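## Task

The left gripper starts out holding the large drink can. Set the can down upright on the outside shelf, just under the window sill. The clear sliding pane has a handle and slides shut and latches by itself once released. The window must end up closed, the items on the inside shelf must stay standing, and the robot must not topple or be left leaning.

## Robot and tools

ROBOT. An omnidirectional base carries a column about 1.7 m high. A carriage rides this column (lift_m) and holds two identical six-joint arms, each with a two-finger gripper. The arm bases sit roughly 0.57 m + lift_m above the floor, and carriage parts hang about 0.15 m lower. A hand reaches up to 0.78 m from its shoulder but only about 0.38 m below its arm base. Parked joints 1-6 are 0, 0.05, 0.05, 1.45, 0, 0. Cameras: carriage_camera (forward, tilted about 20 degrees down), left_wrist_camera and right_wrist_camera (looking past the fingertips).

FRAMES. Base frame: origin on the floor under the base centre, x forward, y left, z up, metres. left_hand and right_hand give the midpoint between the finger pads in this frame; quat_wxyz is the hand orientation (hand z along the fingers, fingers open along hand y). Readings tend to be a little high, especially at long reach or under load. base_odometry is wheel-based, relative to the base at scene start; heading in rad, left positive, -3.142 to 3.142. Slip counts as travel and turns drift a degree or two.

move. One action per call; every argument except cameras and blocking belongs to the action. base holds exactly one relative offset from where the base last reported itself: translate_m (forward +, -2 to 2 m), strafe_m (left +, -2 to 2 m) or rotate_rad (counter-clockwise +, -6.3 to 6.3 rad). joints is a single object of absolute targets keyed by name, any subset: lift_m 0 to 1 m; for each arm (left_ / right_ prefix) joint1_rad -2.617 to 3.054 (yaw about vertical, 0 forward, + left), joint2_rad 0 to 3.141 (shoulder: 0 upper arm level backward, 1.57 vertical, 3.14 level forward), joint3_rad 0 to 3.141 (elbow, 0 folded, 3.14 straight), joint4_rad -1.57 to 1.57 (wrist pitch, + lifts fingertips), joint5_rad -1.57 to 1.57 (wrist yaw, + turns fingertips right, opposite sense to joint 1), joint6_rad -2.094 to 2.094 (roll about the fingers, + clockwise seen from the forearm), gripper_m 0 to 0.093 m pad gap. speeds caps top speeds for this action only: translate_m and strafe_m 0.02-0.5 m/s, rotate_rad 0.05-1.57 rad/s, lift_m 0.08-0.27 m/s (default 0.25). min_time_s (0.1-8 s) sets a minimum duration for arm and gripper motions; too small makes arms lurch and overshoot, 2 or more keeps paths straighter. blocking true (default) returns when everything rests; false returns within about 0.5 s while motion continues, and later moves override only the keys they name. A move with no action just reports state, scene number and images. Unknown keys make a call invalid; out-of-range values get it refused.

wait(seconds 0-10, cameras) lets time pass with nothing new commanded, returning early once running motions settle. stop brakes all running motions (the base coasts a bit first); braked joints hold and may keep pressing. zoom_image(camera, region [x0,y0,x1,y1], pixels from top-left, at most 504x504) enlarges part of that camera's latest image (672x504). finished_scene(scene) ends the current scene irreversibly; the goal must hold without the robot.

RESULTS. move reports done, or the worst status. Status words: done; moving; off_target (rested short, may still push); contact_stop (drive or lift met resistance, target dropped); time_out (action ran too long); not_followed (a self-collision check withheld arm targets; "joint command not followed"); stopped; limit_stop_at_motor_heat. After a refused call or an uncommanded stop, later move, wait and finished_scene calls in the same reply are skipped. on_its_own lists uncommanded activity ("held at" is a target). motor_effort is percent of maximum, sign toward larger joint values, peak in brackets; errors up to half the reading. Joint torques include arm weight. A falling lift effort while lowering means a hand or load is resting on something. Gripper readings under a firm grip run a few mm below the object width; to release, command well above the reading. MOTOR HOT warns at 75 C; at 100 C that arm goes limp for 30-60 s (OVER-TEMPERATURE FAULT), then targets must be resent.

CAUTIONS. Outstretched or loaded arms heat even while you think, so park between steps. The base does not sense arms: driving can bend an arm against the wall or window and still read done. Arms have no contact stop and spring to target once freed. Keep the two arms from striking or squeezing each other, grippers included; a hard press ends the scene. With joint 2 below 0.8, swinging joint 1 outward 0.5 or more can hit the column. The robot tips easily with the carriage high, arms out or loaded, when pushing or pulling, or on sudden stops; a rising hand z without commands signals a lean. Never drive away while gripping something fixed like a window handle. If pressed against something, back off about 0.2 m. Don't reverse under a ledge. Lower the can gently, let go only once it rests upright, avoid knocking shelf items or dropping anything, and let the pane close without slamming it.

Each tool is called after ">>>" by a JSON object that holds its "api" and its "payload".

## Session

>>> {"api": "move", "payload": {}}

>>> {"api": "zoom_image", "payload": {"camera": "carriage_camera", "region": [200, 100, 560, 340]}}

Scene clock: 0.00 s.
Joint torques (N m): no reading
base_odometry: x=+0.000 y=+0.000 heading=+0.000
base_status: not commanded
joint_positions: lift_m=+0.430 left_joint1_rad=+0.017 left_joint2_rad=+0.604 left_joint3_rad=+0.190 left_joint4_rad=-0.391 left_joint5_rad=+0.010 left_joint6_rad=+0.027 left_gripper_m=+0.06443 right_joint1_rad=+0.000 right_joint2_rad=+0.053 right_joint3_rad=+0.031 right_joint4_rad=+1.417 right_joint5_rad=+0.021 right_joint6_rad=+0.024 right_gripper_m=+0.09396
joint_status: not commanded
motor_effort: lift_m=+26 drive_wheels=-1
left_hand: x=+0.4428 y=+0.3140 z=+1.0435 quat_wxyz=(+0.374, +0.007, +0.928, +0.004) (m; base frame)
right_hand: x=+0.2659 y=-0.3156 z=+1.4286 quat_wxyz=(+0.996, +0.012, +0.088, +0.011) (m; base frame)
pictures: carriage_camera, left_wrist_camera, right_wrist_camera

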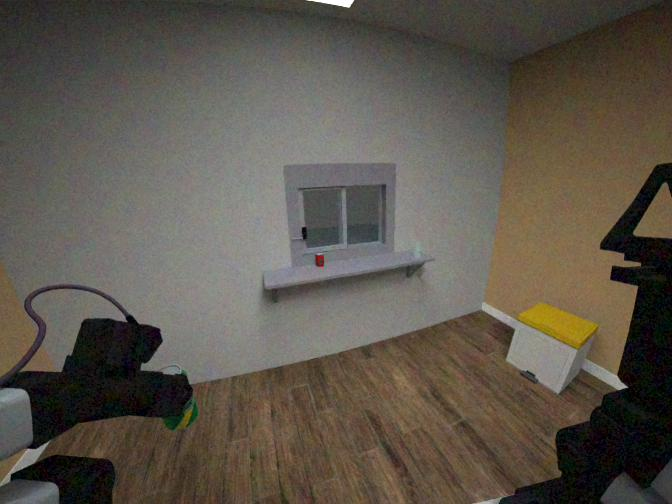

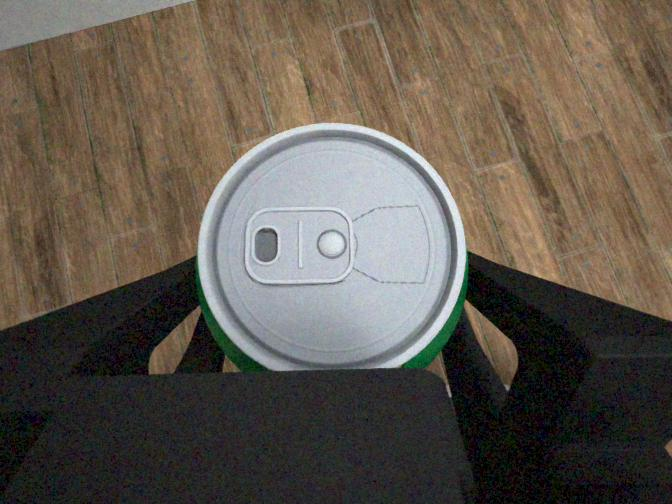

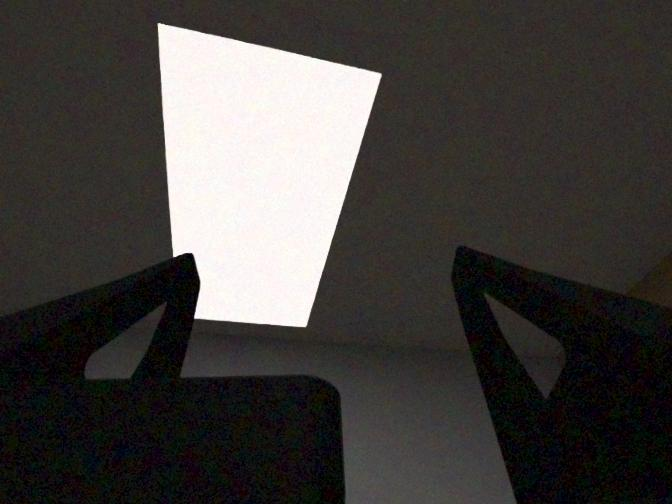

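Scaled by 1.400 from the camera's 672x504 image, which has a finer 960x720 frame.

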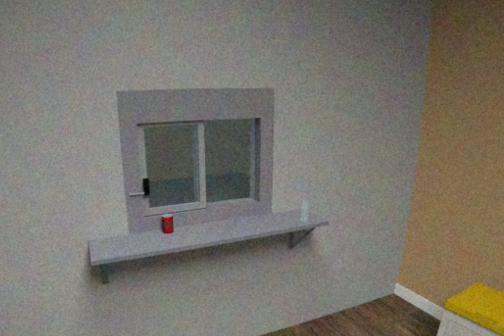

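>>> {"api": "move", "payload": {"base": {"rotate_rad":0.31}, "speeds": {"rotate_rad":0.5}}}

>>> {"api": "move", "payload": {"base": {"strafe_m":-0.4}, "speeds": {"strafe_m":0.3}, "joints": {"right_joint1_rad":0.0,"right_joint2_rad":0.9,"right_joint3_rad":0.9,"right_joint4_rad":0.0,"right_joint5_rad":0,"right_joint6_rad":0,"right_gripper_m":0.075}, "cameras": ["all"]}}

Scene clock: 11.07 s.
Joint torques (N m): left_arm=[-0.16 -0.06 7.42 2.92 -0.07 0.09] | right_arm=[-0.18 3.28 5.14 -0.21 -0.06 0.01]
move: done
base_odometry: x=+0.000 y=+0.000 heading=+0.310
base_status: done
joint_positions: lift_m=+0.430 left_joint1_rad=+0.017 left_joint2_rad=+0.604 left_joint3_rad=+0.190 left_joint4_rad=-0.395 left_joint5_rad=+0.009 left_joint6_rad=+0.027 left_gripper_m=+0.06443 right_joint1_rad=+0.000 right_joint2_rad=+0.053 right_joint3_rad=+0.031 right_joint4_rad=+1.416 right_joint5_rad=+0.021 right_joint6_rad=+0.024 right_gripper_m=+0.09396
joint_status: not commanded
motor_effort: lift_m=+26(27) drive_wheels=+1(7)
left_hand: x=+0.4420 y=+0.3140 z=+1.0427 quat_wxyz=(+0.372, +0.007, +0.928, +0.004) (m; base frame)
right_hand: x=+0.2662 y=-0.3156 z=+1.4286 quat_wxyz=(+0.996, +0.012, +0.088, +0.011) (m; base frame)
pictures: none

Scene clock: 13.90 s.
Joint torques (N m): left_arm=[-0.16 -0.02 7.57 2.91 -0.08 0.04] | right_arm=[-0.14 -0.69 9.43 2.15 -0.09 -0.08]
move: done
base_odometry: x=+0.122 y=-0.381 heading=+0.310
base_status: done
joint_positions: lift_m=+0.430 left_joint1_rad=+0.017 left_joint2_rad=+0.604 left_joint3_rad=+0.190 left_joint4_rad=-0.395 left_joint5_rad=+0.009 left_joint6_rad=+0.027 left_gripper_m=+0.06443 right_joint1_rad=+0.000 right_joint2_rad=+0.895 right_joint3_rad=+0.865 right_joint4_rad=+0.001 right_joint5_rad=+0.006 right_joint6_rad=+0.009 right_gripper_m=+0.07507
joint_status: all done
motor_effort: lift_m=+26(28) drive_wheels=-4(10)
left_hand: x=+0.4420 y=+0.3140 z=+1.0427 quat_wxyz=(+0.372, +0.007, +0.928, +0.004) (m; base frame)
right_hand: x=+0.5693 y=-0.3130 z=+1.3674 quat_wxyz=(+0.697, +0.005, +0.717, +0.001) (m; base frame)
pictures: carriage_camera, left_wrist_camera, right_wrist_camera

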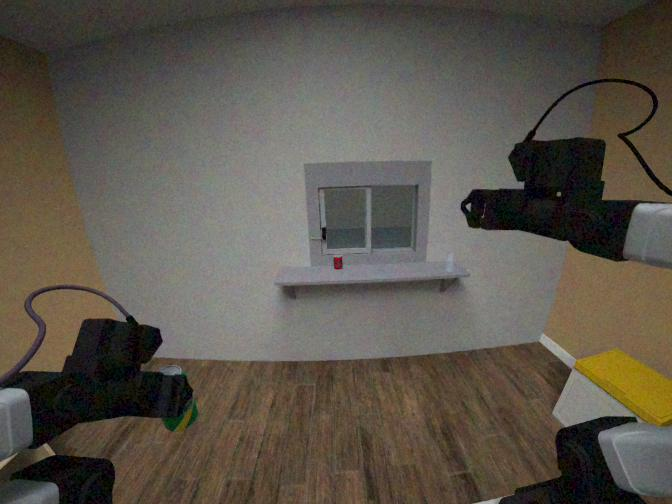

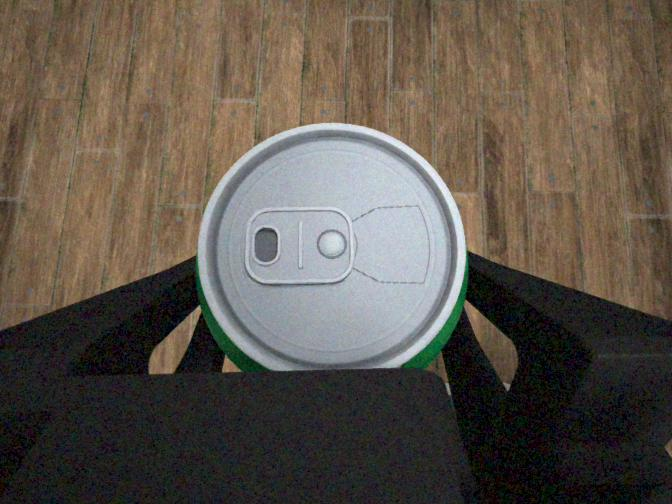

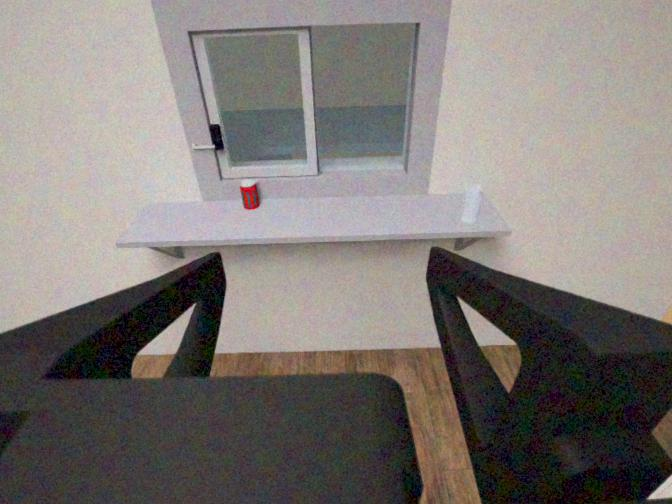

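>>> {"api": "move", "payload": {"base": {"rotate_rad":0.045}, "joints": {"lift_m":0.41,"right_joint1_rad":0.92,"right_joint2_rad":2.426,"right_joint3_rad":1.366,"right_joint4_rad":1.06,"right_joint5_rad":0.92,"right_joint6_rad":0}, "min_time_s": 2.5}}

>>> {"api": "move", "payload": {"base": {"strafe_m":-0.05}}}

>>> {"api": "move", "payload": {"base": {"translate_m":0.75}, "speeds": {"translate_m":0.25}, "cameras": ["carriage_camera","right_wrist_camera"]}}

Scene clock: 24.87 s.
Joint torques (N m): left_arm=[-0.18 -0.14 7.87 2.98 -0.08 0.06] | right_arm=[0.39 -8.7 7.2 2.03 0.12 -0.08]
move: done
base_odometry: x=+0.122 y=-0.381 heading=+0.355
base_status: done
joint_positions: lift_m=+0.410 left_joint1_rad=+0.017 left_joint2_rad=+0.605 left_joint3_rad=+0.184 left_joint4_rad=-0.402 left_joint5_rad=+0.009 left_joint6_rad=+0.027 left_gripper_m=+0.06443 right_joint1_rad=+0.913 right_joint2_rad=+2.410 right_joint3_rad=+1.339 right_joint4_rad=+1.044 right_joint5_rad=+0.911 right_joint6_rad=+0.008 right_gripper_m=+0.07507
joint_status: all done
motor_effort: lift_m=+28(29) drive_wheels=-4(6)
left_hand: x=+0.4395 y=+0.3141 z=+1.0193 quat_wxyz=(+0.366, +0.006, +0.931, +0.004) (m; base frame)
right_hand: x=+0.6752 y=+0.0531 z=+1.0814 quat_wxyz=(+0.701, -0.005, +0.713, -0.004) (m; base frame)
pictures: none

Scene clock: 26.07 s.
Joint torques (N m): left_arm=[-0.1 -0.08 7.91 2.99 -0.07 0.04] | right_arm=[0.38 -8.75 7.25 2 0.06 -0.08]
move: done
base_odometry: x=+0.140 y=-0.428 heading=+0.355
base_status: done
joint_positions: lift_m=+0.410 left_joint1_rad=+0.017 left_joint2_rad=+0.605 left_joint3_rad=+0.184 left_joint4_rad=-0.402 left_joint5_rad=+0.010 left_joint6_rad=+0.027 left_gripper_m=+0.06443 right_joint1_rad=+0.914 right_joint2_rad=+2.410 right_joint3_rad=+1.339 right_joint4_rad=+1.046 right_joint5_rad=+0.915 right_joint6_rad=+0.008 right_gripper_m=+0.07507
joint_status: not commanded
motor_effort: lift_m=+27(30) drive_wheels=-5(8)
left_hand: x=+0.4396 y=+0.3139 z=+1.0194 quat_wxyz=(+0.366, +0.007, +0.931, +0.004) (m; base frame)
right_hand: x=+0.6751 y=+0.0527 z=+1.0818 quat_wxyz=(+0.702, -0.004, +0.712, -0.004) (m; base frame)
pictures: none

Scene clock: 30.37 s.
Joint torques (N m): left_arm=[-0.12 -0.14 7.95 2.93 -0.11 0.06] | right_arm=[0.14 -8.69 7.2 1.99 0.04 -0.08]
move: done
base_odometry: x=+0.843 y=-0.167 heading=+0.355
base_status: done
joint_positions: lift_m=+0.410 left_joint1_rad=+0.017 left_joint2_rad=+0.605 left_joint3_rad=+0.184 left_joint4_rad=-0.400 left_joint5_rad=+0.010 left_joint6_rad=+0.027 left_gripper_m=+0.06443 right_joint1_rad=+0.916 right_joint2_rad=+2.410 right_joint3_rad=+1.339 right_joint4_rad=+1.049 right_joint5_rad=+0.915 right_joint6_rad=+0.008 right_gripper_m=+0.07507
joint_status: not commanded
motor_effort: lift_m=+27(28) drive_wheels=-3(9)
left_hand: x=+0.4398 y=+0.3139 z=+1.0196 quat_wxyz=(+0.366, +0.007, +0.930, +0.004) (m; base frame)
right_hand: x=+0.6741 y=+0.0538 z=+1.0823 quat_wxyz=(+0.702, -0.004, +0.712, -0.003) (m; base frame)
pictures: carriage_camera, right_wrist_camera

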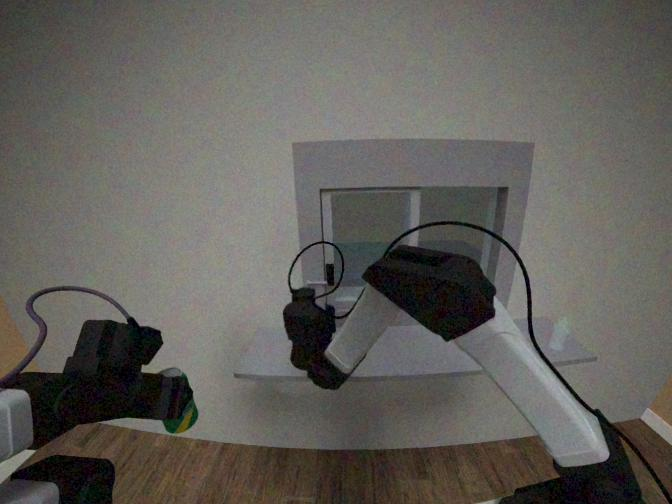

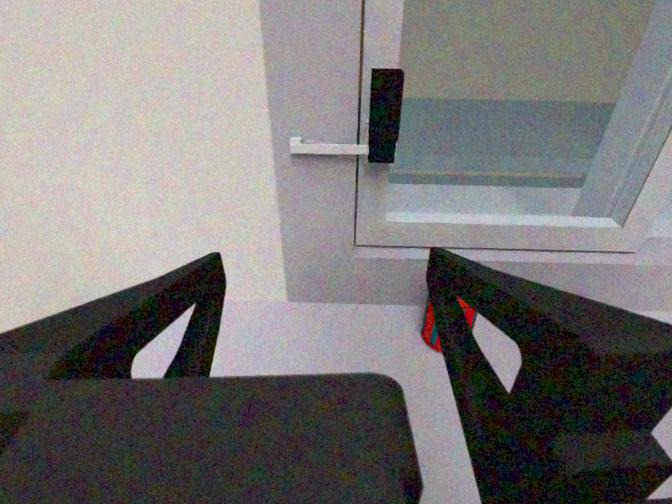

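>>> {"api": "move", "payload": {"base": {"strafe_m":-0.045}, "speeds": {"strafe_m":0.1}}}

>>> {"api": "move", "payload": {"base": {"translate_m":0.18}, "speeds": {"translate_m":0.12}, "cameras": ["right_wrist_camera"]}}

Scene clock: 35.47 s.
Joint torques (N m): left_arm=[-0.18 -0.01 7.98 2.95 -0.06 0.07] | right_arm=[0.1 -8.61 7.2 1.96 0.03 -0.08]
move: done
base_odometry: x=+0.859 y=-0.209 heading=+0.355
base_status: done
joint_positions: lift_m=+0.410 left_joint1_rad=+0.017 left_joint2_rad=+0.605 left_joint3_rad=+0.184 left_joint4_rad=-0.400 left_joint5_rad=+0.010 left_joint6_rad=+0.027 left_gripper_m=+0.06443 right_joint1_rad=+0.917 right_joint2_rad=+2.410 right_joint3_rad=+1.339 right_joint4_rad=+1.049 right_joint5_rad=+0.916 right_joint6_rad=+0.008 right_gripper_m=+0.07507
joint_status: not commanded
motor_effort: lift_m=+25(28) drive_wheels=-2(9)
left_hand: x=+0.4399 y=+0.3139 z=+1.0197 quat_wxyz=(+0.367, +0.007, +0.930, +0.004) (m; base frame)
right_hand: x=+0.6740 y=+0.0538 z=+1.0823 quat_wxyz=(+0.702, -0.003, +0.712, -0.003) (m; base frame)
pictures: none

Scene clock: 37.87 s.
Joint torques (N m): left_arm=[-0.05 -0.06 7.95 2.94 -0.06 0.08] | right_arm=[0.03 -8.59 7.32 1.95 0.04 -0.08]
move: done
base_odometry: x=+1.028 y=-0.147 heading=+0.355
base_status: done
joint_positions: lift_m=+0.410 left_joint1_rad=+0.017 left_joint2_rad=+0.605 left_joint3_rad=+0.184 left_joint4_rad=-0.400 left_joint5_rad=+0.010 left_joint6_rad=+0.027 left_gripper_m=+0.06443 right_joint1_rad=+0.918 right_joint2_rad=+2.410 right_joint3_rad=+1.339 right_joint4_rad=+1.050 right_joint5_rad=+0.916 right_joint6_rad=+0.008 right_gripper_m=+0.07507
joint_status: not commanded
motor_effort: lift_m=+27(29) drive_wheels=-3(8)
left_hand: x=+0.4400 y=+0.3139 z=+1.0198 quat_wxyz=(+0.367, +0.007, +0.930, +0.004) (m; base frame)
right_hand: x=+0.6737 y=+0.0541 z=+1.0825 quat_wxyz=(+0.703, -0.003, +0.712, -0.002) (m; base frame)
pictures: right_wrist_camera

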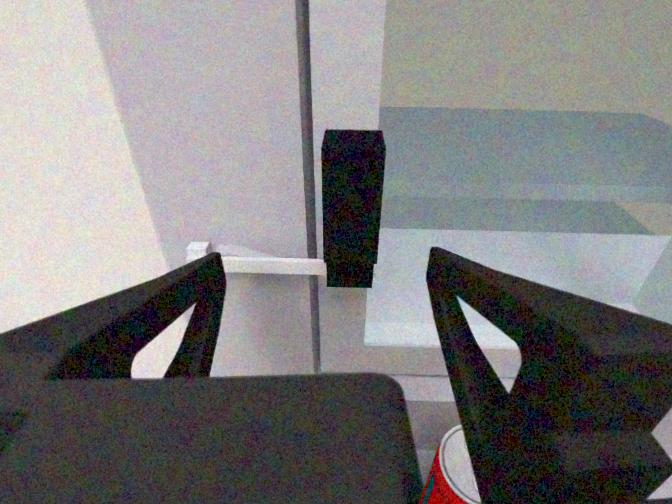

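>>> {"api": "move", "payload": {"base": {"strafe_m":-0.012}, "speeds": {"strafe_m":0.06}}}

>>> {"api": "move", "payload": {"base": {"translate_m":0.066}, "speeds": {"translate_m":0.05}, "cameras": ["right_wrist_camera"]}}

>>> {"api": "move", "payload": {"joints": {"right_gripper_m":0.015}, "min_time_s": 2, "cameras": ["right_wrist_camera","carriage_camera"]}}

Scene clock: 43.40 s.
Joint torques (N m): left_arm=[-0.25 -0.03 7.9 2.95 -0.1 0.07] | right_arm=[0.05 -8.81 7.21 1.96 0.03 -0.08]
move: done
base_odometry: x=+1.032 y=-0.158 heading=+0.355
base_status: done
joint_positions: lift_m=+0.410 left_joint1_rad=+0.017 left_joint2_rad=+0.605 left_joint3_rad=+0.184 left_joint4_rad=-0.400 left_joint5_rad=+0.010 left_joint6_rad=+0.027 left_gripper_m=+0.06443 right_joint1_rad=+0.918 right_joint2_rad=+2.410 right_joint3_rad=+1.339 right_joint4_rad=+1.050 right_joint5_rad=+0.917 right_joint6_rad=+0.008 right_gripper_m=+0.07507
joint_status: not commanded
motor_effort: lift_m=+25(28) drive_wheels=+1(3)
left_hand: x=+0.4400 y=+0.3138 z=+1.0198 quat_wxyz=(+0.367, +0.007, +0.930, +0.003) (m; base frame)
right_hand: x=+0.6737 y=+0.0540 z=+1.0825 quat_wxyz=(+0.703, -0.003, +0.712, -0.003) (m; base frame)
pictures: none

Scene clock: 45.20 s.
Joint torques (N m): left_arm=[-0.1 -0.08 8.03 2.93 -0.09 0.06] | right_arm=[-0.7 -8.7 7.2 1.93 0.06 -0.07]
move: done
base_odometry: x=+1.094 y=-0.135 heading=+0.355
base_status: done
joint_positions: lift_m=+0.410 left_joint1_rad=+0.017 left_joint2_rad=+0.605 left_joint3_rad=+0.184 left_joint4_rad=-0.399 left_joint5_rad=+0.010 left_joint6_rad=+0.027 left_gripper_m=+0.06443 right_joint1_rad=+0.926 right_joint2_rad=+2.410 right_joint3_rad=+1.339 right_joint4_rad=+1.051 right_joint5_rad=+0.914 right_joint6_rad=+0.008 right_gripper_m=+0.07507
joint_status: not commanded
motor_effort: lift_m=+27(30) drive_wheels=-3(6)
left_hand: x=+0.4401 y=+0.3138 z=+1.0198 quat_wxyz=(+0.367, +0.007, +0.930, +0.003) (m; base frame)
right_hand: x=+0.6705 y=+0.0584 z=+1.0827 quat_wxyz=(+0.703, -0.007, +0.711, +0.002) (m; base frame)
pictures: right_wrist_camera

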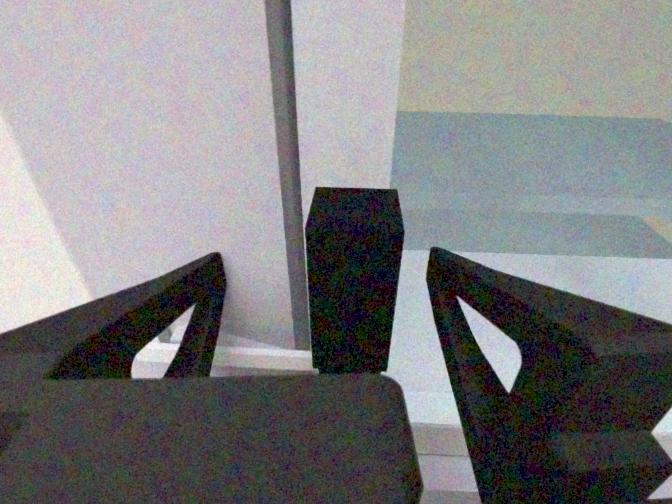

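Scene clock: 47.50 s.
Joint torques (N m): left_arm=[-0.17 -0.09 7.94 2.97 -0.09 0.06] | right_arm=[-0.58 -8.69 7.19 1.92 -0.24 -0.1]
move: off_target
base_odometry: x=+1.094 y=-0.135 heading=+0.355
base_status: not commanded
joint_positions: lift_m=+0.410 left_joint1_rad=+0.017 left_joint2_rad=+0.605 left_joint3_rad=+0.184 left_joint4_rad=-0.399 left_joint5_rad=+0.010 left_joint6_rad=+0.027 left_gripper_m=+0.06443 right_joint1_rad=+0.925 right_joint2_rad=+2.410 right_joint3_rad=+1.339 right_joint4_rad=+1.051 right_joint5_rad=+0.943 right_joint6_rad=+0.010 right_gripper_m=+0.02578
joint_status: right_gripper_m off_target (ended at +0.02581, target +0.01500)
motor_effort: lift_m=+26(29) drive_wheels=+0(3)
left_hand: x=+0.4401 y=+0.3138 z=+1.0198 quat_wxyz=(+0.367, +0.007, +0.930, +0.003) (m; base frame)
right_hand: x=+0.6710 y=+0.0527 z=+1.0828 quat_wxyz=(+0.703, +0.004, +0.711, -0.009) (m; base frame)
pictures: carriage_camera, right_wrist_camera

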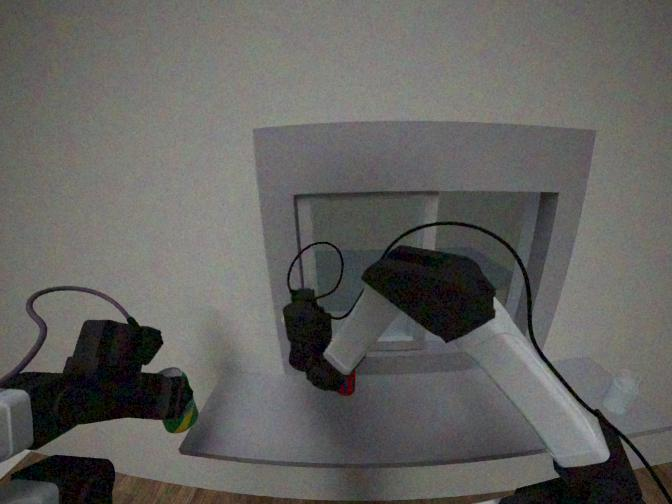

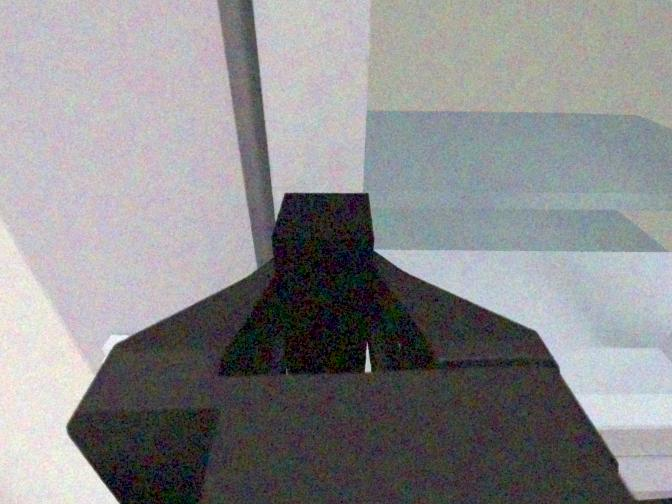

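>>> {"api": "move", "payload": {"base": {"strafe_m":-0.35}, "speeds": {"strafe_m":0.07}}}

>>> {"api": "move", "payload": {"joints": {"left_joint1_rad":-0.11,"left_joint2_rad":1.567,"left_joint3_rad":0.957,"left_joint4_rad":-0.14,"left_joint5_rad":-0.1}, "min_time_s": 2.5, "cameras": ["all"]}}

Scene clock: 60.67 s.
Joint torques (N m): left_arm=[-0.12 0.03 8.02 2.93 -0.09 0.04] | right_arm=[-9.62 -10.39 4.63 1.26 0.66 -0.1]
move: done
base_odometry: x=+1.215 y=-0.463 heading=+0.355
base_status: done
joint_positions: lift_m=+0.410 left_joint1_rad=+0.017 left_joint2_rad=+0.605 left_joint3_rad=+0.184 left_joint4_rad=-0.399 left_joint5_rad=+0.010 left_joint6_rad=+0.027 left_gripper_m=+0.06443 right_joint1_rad=+1.031 right_joint2_rad=+2.430 right_joint3_rad=+1.371 right_joint4_rad=+1.115 right_joint5_rad=+0.849 right_joint6_rad=+0.010 right_gripper_m=+0.02638
joint_status: not commanded
motor_effort: lift_m=+26(29) drive_wheels=+0(11)
left_hand: x=+0.4401 y=+0.3138 z=+1.0198 quat_wxyz=(+0.367, +0.007, +0.930, +0.003) (m; base frame)
right_hand: x=+0.6304 y=+0.1193 z=+1.0947 quat_wxyz=(+0.715, -0.045, +0.693, +0.084) (m; base frame)
pictures: none

Scene clock: 63.47 s.
Joint torques (N m): left_arm=[-0.94 -5.76 10.04 2.87 -0.35 0.07] | right_arm=[-9.61 -10.39 4.66 1.26 0.69 -0.1]
move: off_target
base_odometry: x=+1.215 y=-0.463 heading=+0.355
base_status: not commanded
joint_positions: lift_m=+0.410 left_joint1_rad=-0.103 left_joint2_rad=+1.568 left_joint3_rad=+0.911 left_joint4_rad=-0.216 left_joint5_rad=-0.080 left_joint6_rad=+0.027 left_gripper_m=+0.06444 right_joint1_rad=+1.031 right_joint2_rad=+2.430 right_joint3_rad=+1.371 right_joint4_rad=+1.115 right_joint5_rad=+0.849 right_joint6_rad=+0.010 right_gripper_m=+0.02638
joint_status: left_joint4_rad off_target (ended at -0.216, target -0.140); the others done
motor_effort: lift_m=+26(28) drive_wheels=+0(0)
left_hand: x=+0.6279 y=+0.2837 z=+1.0683 quat_wxyz=(+0.342, +0.048, +0.938, +0.024) (m; base frame)
right_hand: x=+0.6304 y=+0.1193 z=+1.0948 quat_wxyz=(+0.715, -0.045, +0.692, +0.084) (m; base frame)
pictures: carriage_camera, left_wrist_camera, right_wrist_camera

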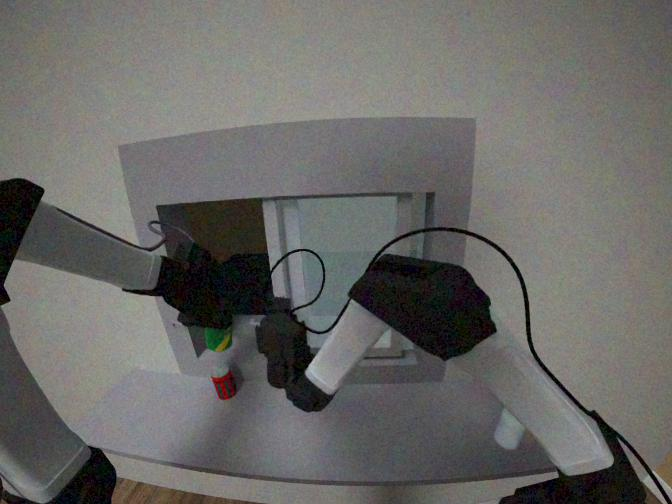

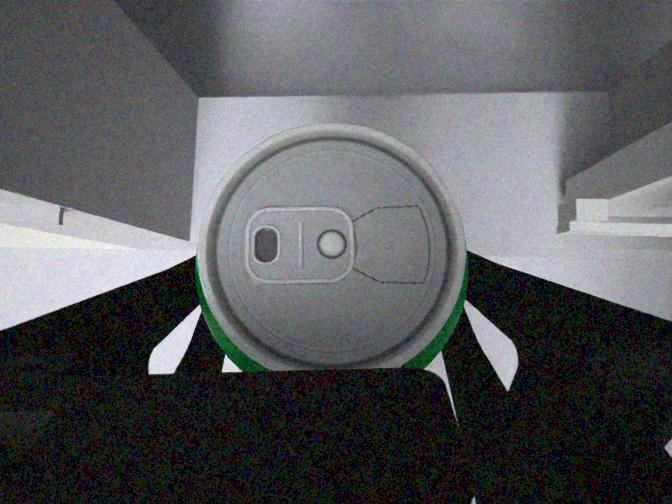

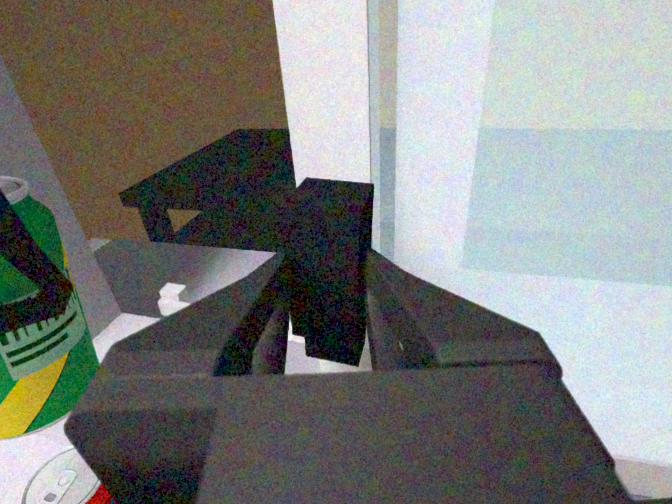

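>>> {"api": "move", "payload": {"joints": {"left_joint1_rad":-0.09,"left_joint2_rad":1.965,"left_joint3_rad":1.526,"left_joint4_rad":-0.28,"left_joint5_rad":-0.08}, "min_time_s": 2}}

>>> {"api": "move", "payload": {"joints": {"left_joint1_rad":-0.08,"left_joint2_rad":2.378,"left_joint3_rad":2.143,"left_joint4_rad":-0.5,"left_joint5_rad":-0.07}, "min_time_s": 2}}

>>> {"api": "move", "payload": {"joints": {"left_joint2_rad":2.533,"left_joint3_rad":2.01,"left_joint4_rad":-0.215}, "min_time_s": 2.5, "cameras": ["all"]}}

Scene clock: 71.93 s.
Joint torques (N m): left_arm=[0.53 -9.05 10.4 2.73 -0.12 0.06] | right_arm=[-9.59 -10.4 4.67 1.25 0.68 -0.09]
move: off_target
base_odometry: x=+1.215 y=-0.463 heading=+0.355
base_status: not commanded
joint_positions: lift_m=+0.410 left_joint1_rad=-0.097 left_joint2_rad=+1.967 left_joint3_rad=+1.478 left_joint4_rad=-0.343 left_joint5_rad=-0.080 left_joint6_rad=+0.027 left_gripper_m=+0.06444 right_joint1_rad=+1.031 right_joint2_rad=+2.430 right_joint3_rad=+1.371 right_joint4_rad=+1.116 right_joint5_rad=+0.849 right_joint6_rad=+0.010 right_gripper_m=+0.02638
joint_status: left_joint4_rad off_target (ended at -0.343, target -0.280); the others done
motor_effort: lift_m=+24(29) drive_wheels=+0(0)
left_hand: x=+0.7516 y=+0.2743 z=+1.0947 quat_wxyz=(+0.362, +0.043, +0.931, +0.025) (m; base frame)
right_hand: x=+0.6304 y=+0.1193 z=+1.0949 quat_wxyz=(+0.715, -0.045, +0.692, +0.084) (m; base frame)
pictures: none

Scene clock: 74.23 s.
Joint torques (N m): left_arm=[0.55 -11.67 10.61 2.73 0 0.05] | right_arm=[-9.58 -10.39 4.66 1.25 0.69 -0.1]
move: off_target
base_odometry: x=+1.215 y=-0.463 heading=+0.355
base_status: not commanded
joint_positions: lift_m=+0.410 left_joint1_rad=-0.087 left_joint2_rad=+2.381 left_joint3_rad=+2.094 left_joint4_rad=-0.561 left_joint5_rad=-0.080 left_joint6_rad=+0.027 left_gripper_m=+0.06444 right_joint1_rad=+1.031 right_joint2_rad=+2.430 right_joint3_rad=+1.371 right_joint4_rad=+1.116 right_joint5_rad=+0.849 right_joint6_rad=+0.010 right_gripper_m=+0.02638
joint_status: left_joint4_rad off_target (ended at -0.561, target -0.500); the others done
motor_effort: lift_m=+28(28) drive_wheels=+0(0)
left_hand: x=+0.8455 y=+0.2711 z=+1.0808 quat_wxyz=(+0.354, +0.039, +0.934, +0.027) (m; base frame)
right_hand: x=+0.6304 y=+0.1193 z=+1.0950 quat_wxyz=(+0.715, -0.045, +0.692, +0.084) (m; base frame)
pictures: none

Scene clock: 77.03 s.
Joint torques (N m): left_arm=[0.62 -12.31 7.3 2.99 0 0.06] | right_arm=[-9.59 -10.39 4.66 1.25 0.68 -0.1]
move: off_target
base_odometry: x=+1.215 y=-0.463 heading=+0.355
base_status: not commanded
joint_positions: lift_m=+0.410 left_joint1_rad=-0.087 left_joint2_rad=+2.536 left_joint3_rad=+1.999 left_joint4_rad=-0.295 left_joint5_rad=-0.079 left_joint6_rad=+0.027 left_gripper_m=+0.06444 right_joint1_rad=+1.031 right_joint2_rad=+2.430 right_joint3_rad=+1.371 right_joint4_rad=+1.116 right_joint5_rad=+0.849 right_joint6_rad=+0.010 right_gripper_m=+0.02638
joint_status: left_joint4_rad off_target (ended at -0.295, target -0.215); the others done
motor_effort: lift_m=+25(29) drive_wheels=+0(0)
left_hand: x=+0.8635 y=+0.2694 z=+0.9898 quat_wxyz=(+0.362, +0.039, +0.931, +0.026) (m; base frame)
right_hand: x=+0.6304 y=+0.1193 z=+1.0950 quat_wxyz=(+0.715, -0.045, +0.692, +0.084) (m; base frame)
pictures: carriage_camera, left_wrist_camera, right_wrist_camera

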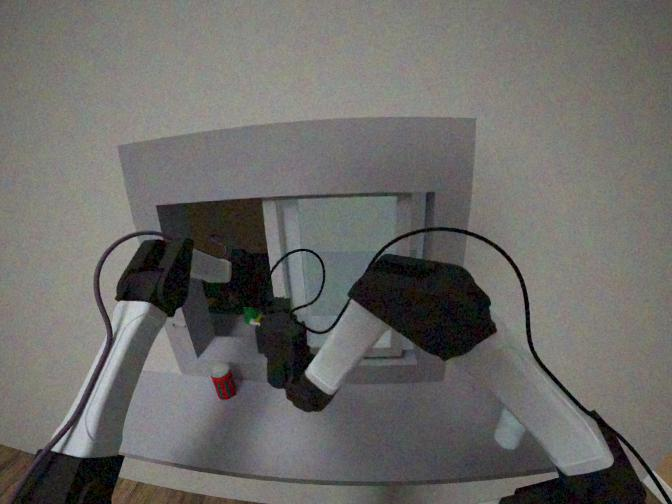

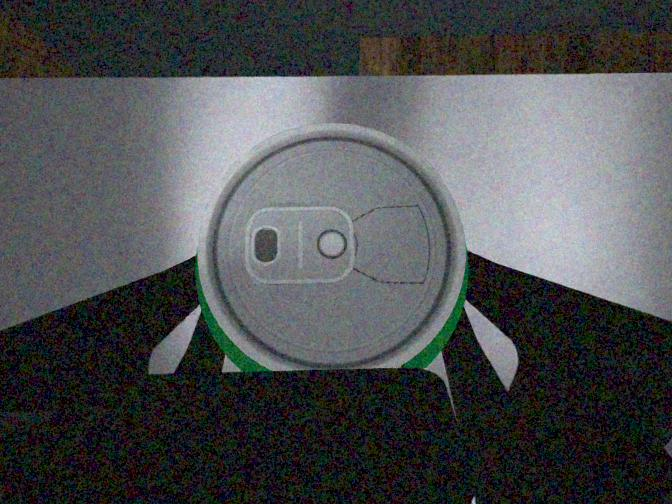

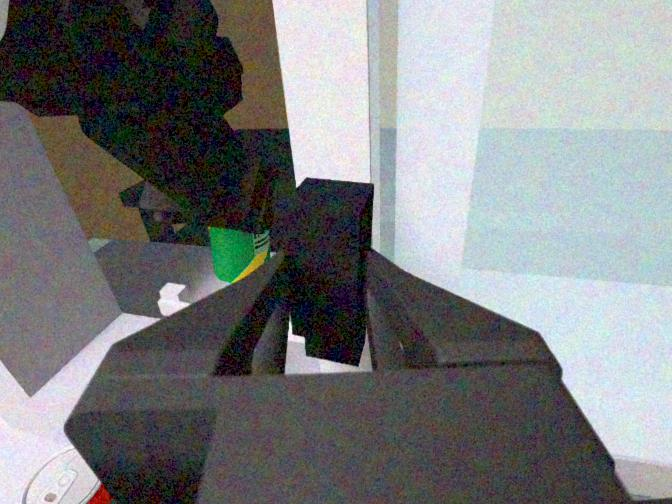

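>>> {"api": "move", "payload": {"joints": {"left_joint2_rad":2.575,"left_joint4_rad":-0.145}, "min_time_s": 1.5}}

>>> {"api": "move", "payload": {"joints": {"left_joint2_rad":2.605,"left_joint4_rad":-0.115}, "min_time_s": 1.5}}

>>> {"api": "move", "payload": {"joints": {"left_joint2_rad":2.62,"left_joint4_rad":-0.1}, "min_time_s": 1.2, "cameras": ["left_wrist_camera","right_wrist_camera"]}}

Scene clock: 84.40 s.
Joint torques (N m): left_arm=[0.54 -12.46 7.08 3.01 0 0.06] | right_arm=[-9.59 -10.39 4.66 1.25 0.68 -0.1]
move: off_target
base_odometry: x=+1.215 y=-0.463 heading=+0.355
base_status: not commanded
joint_positions: lift_m=+0.410 left_joint1_rad=-0.087 left_joint2_rad=+2.577 left_joint3_rad=+1.999 left_joint4_rad=-0.227 left_joint5_rad=-0.079 left_joint6_rad=+0.027 left_gripper_m=+0.06444 right_joint1_rad=+1.031 right_joint2_rad=+2.430 right_joint3_rad=+1.371 right_joint4_rad=+1.116 right_joint5_rad=+0.849 right_joint6_rad=+0.010 right_gripper_m=+0.02638
joint_status: left_joint4_rad off_target (ended at -0.227, target -0.145); the others done
motor_effort: lift_m=+26(27) drive_wheels=+0(0)
left_hand: x=+0.8710 y=+0.2688 z=+0.9754 quat_wxyz=(+0.374, +0.038, +0.926, +0.026) (m; base frame)
right_hand: x=+0.6304 y=+0.1193 z=+1.0950 quat_wxyz=(+0.715, -0.045, +0.692, +0.084) (m; base frame)
pictures: none

Scene clock: 86.20 s.
Joint torques (N m): left_arm=[0.62 -12.48 7.05 3.01 -0.03 0.06] | right_arm=[-9.61 -10.4 4.66 1.25 0.68 -0.1]
move: off_target
base_odometry: x=+1.215 y=-0.463 heading=+0.355
base_status: not commanded
joint_positions: lift_m=+0.410 left_joint1_rad=-0.087 left_joint2_rad=+2.607 left_joint3_rad=+1.999 left_joint4_rad=-0.197 left_joint5_rad=-0.079 left_joint6_rad=+0.027 left_gripper_m=+0.06444 right_joint1_rad=+1.031 right_joint2_rad=+2.430 right_joint3_rad=+1.371 right_joint4_rad=+1.116 right_joint5_rad=+0.849 right_joint6_rad=+0.010 right_gripper_m=+0.02638
joint_status: left_joint4_rad off_target (ended at -0.197, target -0.115); the others done
motor_effort: lift_m=+26(28) drive_wheels=+0(0)
left_hand: x=+0.8725 y=+0.2687 z=+0.9614 quat_wxyz=(+0.374, +0.038, +0.926, +0.026) (m; base frame)
right_hand: x=+0.6304 y=+0.1193 z=+1.0950 quat_wxyz=(+0.715, -0.045, +0.692, +0.084) (m; base frame)
pictures: none

Scene clock: 87.70 s.
Joint torques (N m): left_arm=[0.59 -12.44 7.04 3.02 -0.02 0.06] | right_arm=[-9.59 -10.37 4.66 1.25 0.68 -0.1]
move: off_target
base_odometry: x=+1.215 y=-0.463 heading=+0.355
base_status: not commanded
joint_positions: lift_m=+0.410 left_joint1_rad=-0.087 left_joint2_rad=+2.622 left_joint3_rad=+1.999 left_joint4_rad=-0.182 left_joint5_rad=-0.079 left_joint6_rad=+0.027 left_gripper_m=+0.06444 right_joint1_rad=+1.031 right_joint2_rad=+2.430 right_joint3_rad=+1.371 right_joint4_rad=+1.116 right_joint5_rad=+0.849 right_joint6_rad=+0.010 right_gripper_m=+0.02638
joint_status: left_joint4_rad off_target (ended at -0.182, target -0.100); the others done
motor_effort: lift_m=+26(28) drive_wheels=+0(0)
left_hand: x=+0.8731 y=+0.2686 z=+0.9546 quat_wxyz=(+0.374, +0.038, +0.926, +0.026) (m; base frame)
right_hand: x=+0.6304 y=+0.1193 z=+1.0950 quat_wxyz=(+0.715, -0.045, +0.692, +0.084) (m; base frame)
pictures: left_wrist_camera, right_wrist_camera

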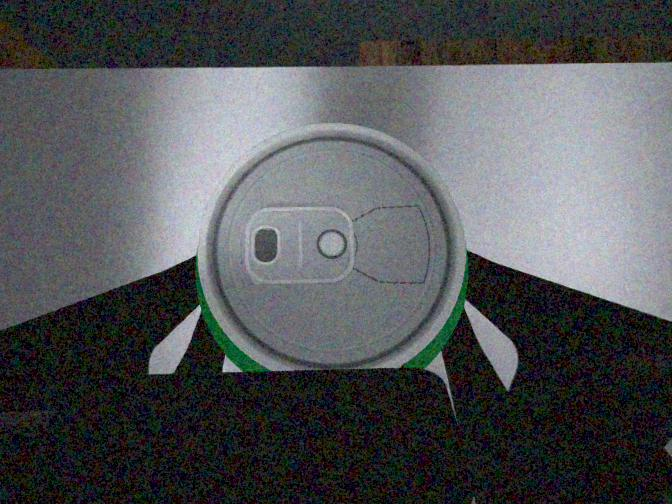

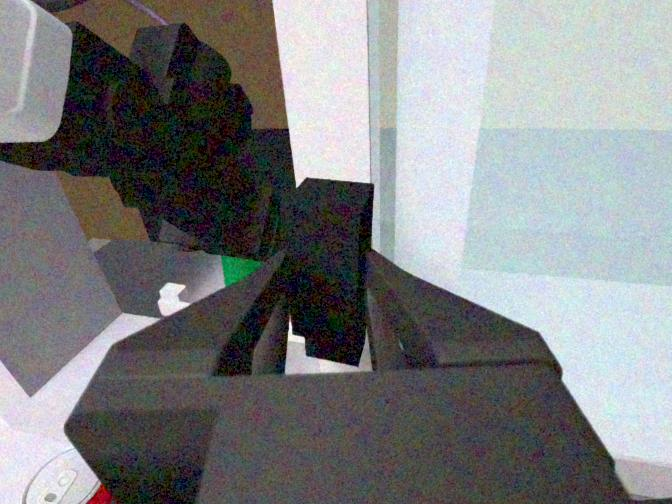

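>>> {"api": "move", "payload": {"joints": {"left_joint2_rad":2.64,"left_joint4_rad":-0.08}, "min_time_s": 1.2}}

>>> {"api": "move", "payload": {"joints": {"left_joint2_rad":2.652,"left_joint4_rad":-0.068}, "min_time_s": 1.2}}

>>> {"api": "move", "payload": {"joints": {"left_joint2_rad":2.664,"left_joint4_rad":-0.056}, "min_time_s": 1.2}}

>>> {"api": "move", "payload": {"joints": {"left_joint2_rad":2.674,"left_joint4_rad":-0.046}, "min_time_s": 1.2, "cameras": ["left_wrist_camera","right_wrist_camera"]}}

Scene clock: 96.30 s.
Joint torques (N m): left_arm=[0.57 -12.49 6.91 3.02 -0.03 0.04] | right_arm=[-9.59 -10.4 4.67 1.25 0.68 -0.1]
move: off_target
base_odometry: x=+1.215 y=-0.463 heading=+0.355
base_status: not commanded
joint_positions: lift_m=+0.410 left_joint1_rad=-0.087 left_joint2_rad=+2.642 left_joint3_rad=+1.999 left_joint4_rad=-0.162 left_joint5_rad=-0.079 left_joint6_rad=+0.027 left_gripper_m=+0.06444 right_joint1_rad=+1.031 right_joint2_rad=+2.430 right_joint3_rad=+1.371 right_joint4_rad=+1.116 right_joint5_rad=+0.849 right_joint6_rad=+0.010 right_gripper_m=+0.02638
joint_status: left_joint4_rad off_target (ended at -0.162, target -0.080); the others done
motor_effort: lift_m=+26(28) drive_wheels=+0(0)
left_hand: x=+0.8738 y=+0.2685 z=+0.9454 quat_wxyz=(+0.374, +0.038, +0.926, +0.026) (m; base frame)
right_hand: x=+0.6304 y=+0.1193 z=+1.0950 quat_wxyz=(+0.715, -0.045, +0.692, +0.084) (m; base frame)
pictures: none

Scene clock: 97.80 s.
Joint torques (N m): left_arm=[0.64 -12.51 6.9 3.03 -0.03 0.07] | right_arm=[-9.59 -10.4 4.64 1.25 0.68 -0.1]
move: off_target
base_odometry: x=+1.215 y=-0.463 heading=+0.355
base_status: not commanded
joint_positions: lift_m=+0.410 left_joint1_rad=-0.087 left_joint2_rad=+2.654 left_joint3_rad=+1.999 left_joint4_rad=-0.150 left_joint5_rad=-0.079 left_joint6_rad=+0.027 left_gripper_m=+0.06444 right_joint1_rad=+1.031 right_joint2_rad=+2.430 right_joint3_rad=+1.371 right_joint4_rad=+1.116 right_joint5_rad=+0.849 right_joint6_rad=+0.010 right_gripper_m=+0.02638
joint_status: left_joint4_rad off_target (ended at -0.150, target -0.068); the others done
motor_effort: lift_m=+25(28) drive_wheels=+0(0)
left_hand: x=+0.8741 y=+0.2685 z=+0.9397 quat_wxyz=(+0.374, +0.038, +0.926, +0.026) (m; base frame)
right_hand: x=+0.6304 y=+0.1193 z=+1.0950 quat_wxyz=(+0.715, -0.045, +0.692, +0.084) (m; base frame)
pictures: none

Scene clock: 99.30 s.
Joint torques (N m): left_arm=[0.59 -12.59 6.93 3.02 0 0.06] | right_arm=[-9.59 -10.37 4.66 1.25 0.68 -0.1]
move: off_target
base_odometry: x=+1.215 y=-0.463 heading=+0.355
base_status: not commanded
joint_positions: lift_m=+0.410 left_joint1_rad=-0.087 left_joint2_rad=+2.666 left_joint3_rad=+1.999 left_joint4_rad=-0.138 left_joint5_rad=-0.079 left_joint6_rad=+0.027 left_gripper_m=+0.06444 right_joint1_rad=+1.031 right_joint2_rad=+2.430 right_joint3_rad=+1.371 right_joint4_rad=+1.116 right_joint5_rad=+0.849 right_joint6_rad=+0.010 right_gripper_m=+0.02638
joint_status: left_joint4_rad off_target (ended at -0.138, target -0.056); the others done
motor_effort: lift_m=+26(29) drive_wheels=+0(0)
left_hand: x=+0.8744 y=+0.2685 z=+0.9343 quat_wxyz=(+0.374, +0.038, +0.926, +0.026) (m; base frame)
right_hand: x=+0.6304 y=+0.1193 z=+1.0950 quat_wxyz=(+0.715, -0.045, +0.692, +0.084) (m; base frame)
pictures: none

Scene clock: 100.80 s.
Joint torques (N m): left_arm=[0.61 -12.59 6.93 3.03 -0.01 0.07] | right_arm=[-9.59 -10.39 4.67 1.25 0.68 -0.1]
move: off_target
base_odometry: x=+1.215 y=-0.463 heading=+0.355
base_status: not commanded
joint_positions: lift_m=+0.410 left_joint1_rad=-0.087 left_joint2_rad=+2.676 left_joint3_rad=+1.999 left_joint4_rad=-0.128 left_joint5_rad=-0.079 left_joint6_rad=+0.027 left_gripper_m=+0.06444 right_joint1_rad=+1.031 right_joint2_rad=+2.430 right_joint3_rad=+1.371 right_joint4_rad=+1.116 right_joint5_rad=+0.849 right_joint6_rad=+0.010 right_gripper_m=+0.02638
joint_status: left_joint4_rad off_target (ended at -0.128, target -0.046); the others done
motor_effort: lift_m=+27(28) drive_wheels=+0(0)
left_hand: x=+0.8745 y=+0.2685 z=+0.9297 quat_wxyz=(+0.374, +0.038, +0.926, +0.026) (m; base frame)
right_hand: x=+0.6304 y=+0.1193 z=+1.0950 quat_wxyz=(+0.715, -0.045, +0.692, +0.084) (m; base frame)
pictures: left_wrist_camera, right_wrist_camera

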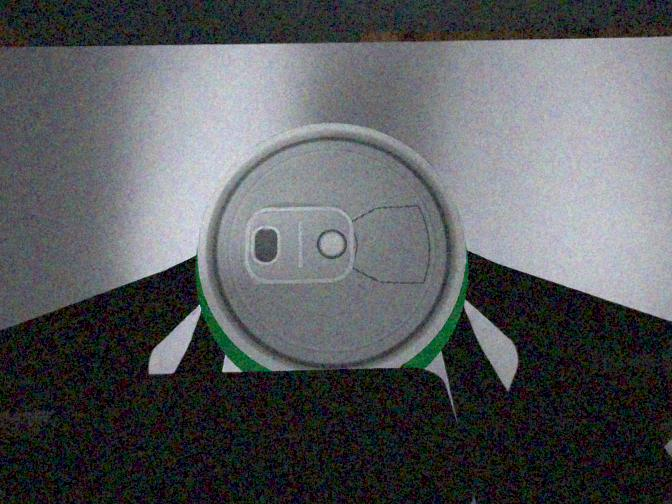

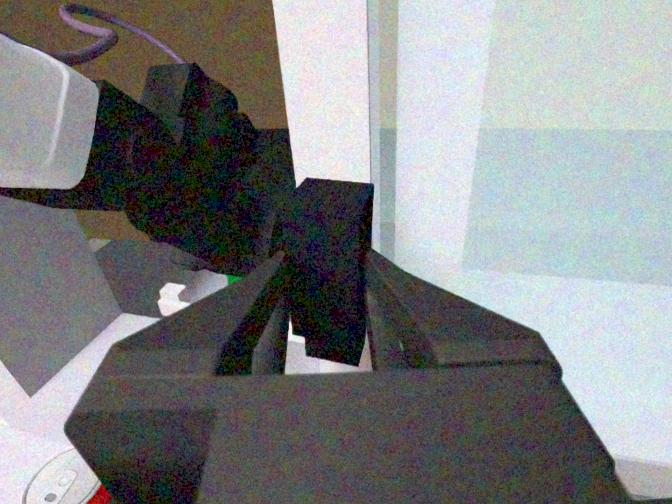

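>>> {"api": "move", "payload": {"joints": {"left_joint2_rad":2.684,"left_joint4_rad":-0.036}, "min_time_s": 1.2}}

>>> {"api": "move", "payload": {"joints": {"left_joint2_rad":2.694,"left_joint4_rad":-0.026}, "min_time_s": 1.2}}

>>> {"api": "move", "payload": {"joints": {"left_joint2_rad":2.704,"left_joint4_rad":-0.016}, "min_time_s": 1.2, "cameras": ["left_wrist_camera"]}}

Scene clock: 105.33 s.
Joint torques (N m): left_arm=[0.64 -12.56 6.9 3.02 -0.02 0.06] | right_arm=[-9.62 -10.39 4.66 1.25 0.68 -0.1]
move: off_target
base_odometry: x=+1.215 y=-0.463 heading=+0.355
base_status: not commanded
joint_positions: lift_m=+0.410 left_joint1_rad=-0.087 left_joint2_rad=+2.686 left_joint3_rad=+1.999 left_joint4_rad=-0.118 left_joint5_rad=-0.079 left_joint6_rad=+0.027 left_gripper_m=+0.06444 right_joint1_rad=+1.031 right_joint2_rad=+2.430 right_joint3_rad=+1.371 right_joint4_rad=+1.116 right_joint5_rad=+0.849 right_joint6_rad=+0.010 right_gripper_m=+0.02638
joint_status: left_joint4_rad off_target (ended at -0.118, target -0.036); the others done
motor_effort: lift_m=+27(28) drive_wheels=+0(0)
left_hand: x=+0.8745 y=+0.2685 z=+0.9248 quat_wxyz=(+0.374, +0.038, +0.926, +0.026) (m; base frame)
right_hand: x=+0.6304 y=+0.1193 z=+1.0950 quat_wxyz=(+0.715, -0.045, +0.692, +0.084) (m; base frame)
pictures: none

Scene clock: 106.83 s.
Joint torques (N m): left_arm=[0.64 -12.64 6.72 3.05 0 0.06] | right_arm=[-9.61 -10.37 4.66 1.25 0.68 -0.1]
move: off_target
base_odometry: x=+1.215 y=-0.463 heading=+0.355
base_status: not commanded
joint_positions: lift_m=+0.410 left_joint1_rad=-0.087 left_joint2_rad=+2.696 left_joint3_rad=+1.999 left_joint4_rad=-0.108 left_joint5_rad=-0.079 left_joint6_rad=+0.027 left_gripper_m=+0.06444 right_joint1_rad=+1.031 right_joint2_rad=+2.430 right_joint3_rad=+1.371 right_joint4_rad=+1.116 right_joint5_rad=+0.849 right_joint6_rad=+0.010 right_gripper_m=+0.02638
joint_status: left_joint4_rad off_target (ended at -0.108, target -0.026); the others done
motor_effort: lift_m=+27(28) drive_wheels=+0(0)
left_hand: x=+0.8747 y=+0.2685 z=+0.9205 quat_wxyz=(+0.374, +0.038, +0.926, +0.026) (m; base frame)
right_hand: x=+0.6304 y=+0.1193 z=+1.0950 quat_wxyz=(+0.715, -0.045, +0.692, +0.084) (m; base frame)
pictures: none

Scene clock: 108.33 s.
Joint torques (N m): left_arm=[0.61 -12.53 6.82 3.01 -0.02 0.05] | right_arm=[-9.58 -10.4 4.66 1.25 0.68 -0.1]
move: off_target
base_odometry: x=+1.215 y=-0.463 heading=+0.355
base_status: not commanded
joint_positions: lift_m=+0.410 left_joint1_rad=-0.087 left_joint2_rad=+2.705 left_joint3_rad=+1.999 left_joint4_rad=-0.098 left_joint5_rad=-0.079 left_joint6_rad=+0.027 left_gripper_m=+0.06444 right_joint1_rad=+1.031 right_joint2_rad=+2.430 right_joint3_rad=+1.371 right_joint4_rad=+1.116 right_joint5_rad=+0.849 right_joint6_rad=+0.010 right_gripper_m=+0.02638
joint_status: left_joint4_rad off_target (ended at -0.098, target -0.016); the others done
motor_effort: lift_m=+23(29) drive_wheels=+0(0)
left_hand: x=+0.8749 y=+0.2684 z=+0.9166 quat_wxyz=(+0.375, +0.038, +0.926, +0.026) (m; base frame)
right_hand: x=+0.6304 y=+0.1193 z=+1.0950 quat_wxyz=(+0.715, -0.045, +0.692, +0.084) (m; base frame)
pictures: left_wrist_camera

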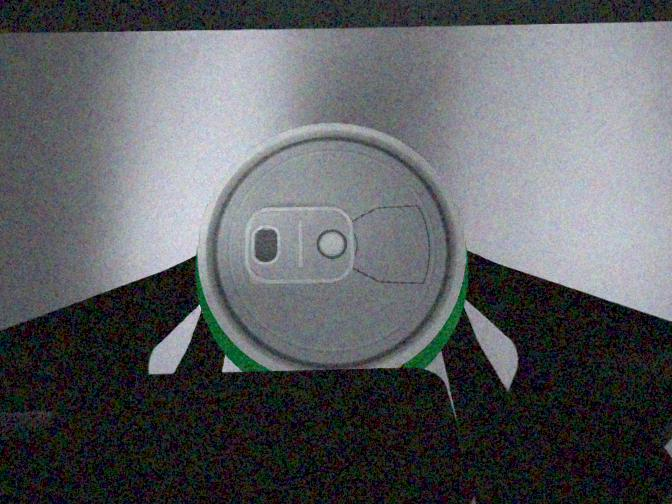

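>>> {"api": "move", "payload": {"joints": {"left_joint2_rad":2.712,"left_joint4_rad":-0.008}, "min_time_s": 1.2}}

>>> {"api": "move", "payload": {"joints": {"left_joint2_rad":2.72,"left_joint4_rad":0.0}, "min_time_s": 1.2}}

Scene clock: 114.73 s.
Joint torques (N m): left_arm=[0.62 -12.42 6.89 2.95 0 0.07] | right_arm=[-9.61 -10.39 4.66 1.25 0.68 -0.1]
move: off_target
base_odometry: x=+1.215 y=-0.463 heading=+0.355
base_status: not commanded
joint_positions: lift_m=+0.410 left_joint1_rad=-0.087 left_joint2_rad=+2.710 left_joint3_rad=+1.999 left_joint4_rad=-0.081 left_joint5_rad=-0.079 left_joint6_rad=+0.027 left_gripper_m=+0.06444 right_joint1_rad=+1.031 right_joint2_rad=+2.430 right_joint3_rad=+1.371 right_joint4_rad=+1.116 right_joint5_rad=+0.849 right_joint6_rad=+0.010 right_gripper_m=+0.02638
joint_status: left_joint4_rad off_target (ended at -0.081, target -0.008); the others done
motor_effort: lift_m=+27(28) drive_wheels=+0(0)
left_hand: x=+0.8769 y=+0.2683 z=+0.9159 quat_wxyz=(+0.380, +0.038, +0.924, +0.025) (m; base frame)
right_hand: x=+0.6304 y=+0.1193 z=+1.0950 quat_wxyz=(+0.715, -0.045, +0.692, +0.084) (m; base frame)
pictures: none

Scene clock: 116.23 s.
Joint torques (N m): left_arm=[0.65 -12.08 6.89 2.88 0 0.05] | right_arm=[-9.59 -10.4 4.66 1.25 0.68 -0.1]
move: off_target
base_odometry: x=+1.215 y=-0.463 heading=+0.355
base_status: not commanded
joint_positions: lift_m=+0.410 left_joint1_rad=-0.087 left_joint2_rad=+2.715 left_joint3_rad=+1.999 left_joint4_rad=-0.065 left_joint5_rad=-0.079 left_joint6_rad=+0.027 left_gripper_m=+0.06444 right_joint1_rad=+1.031 right_joint2_rad=+2.430 right_joint3_rad=+1.371 right_joint4_rad=+1.116 right_joint5_rad=+0.849 right_joint6_rad=+0.010 right_gripper_m=+0.02638
joint_status: left_joint4_rad off_target (ended at -0.066, target +0.000); the others done
motor_effort: lift_m=+26(28) drive_wheels=+0(0)
left_hand: x=+0.8787 y=+0.2680 z=+0.9155 quat_wxyz=(+0.385, +0.038, +0.922, +0.025) (m; base frame)
right_hand: x=+0.6304 y=+0.1193 z=+1.0950 quat_wxyz=(+0.715, -0.045, +0.692, +0.084) (m; base frame)
pictures: none


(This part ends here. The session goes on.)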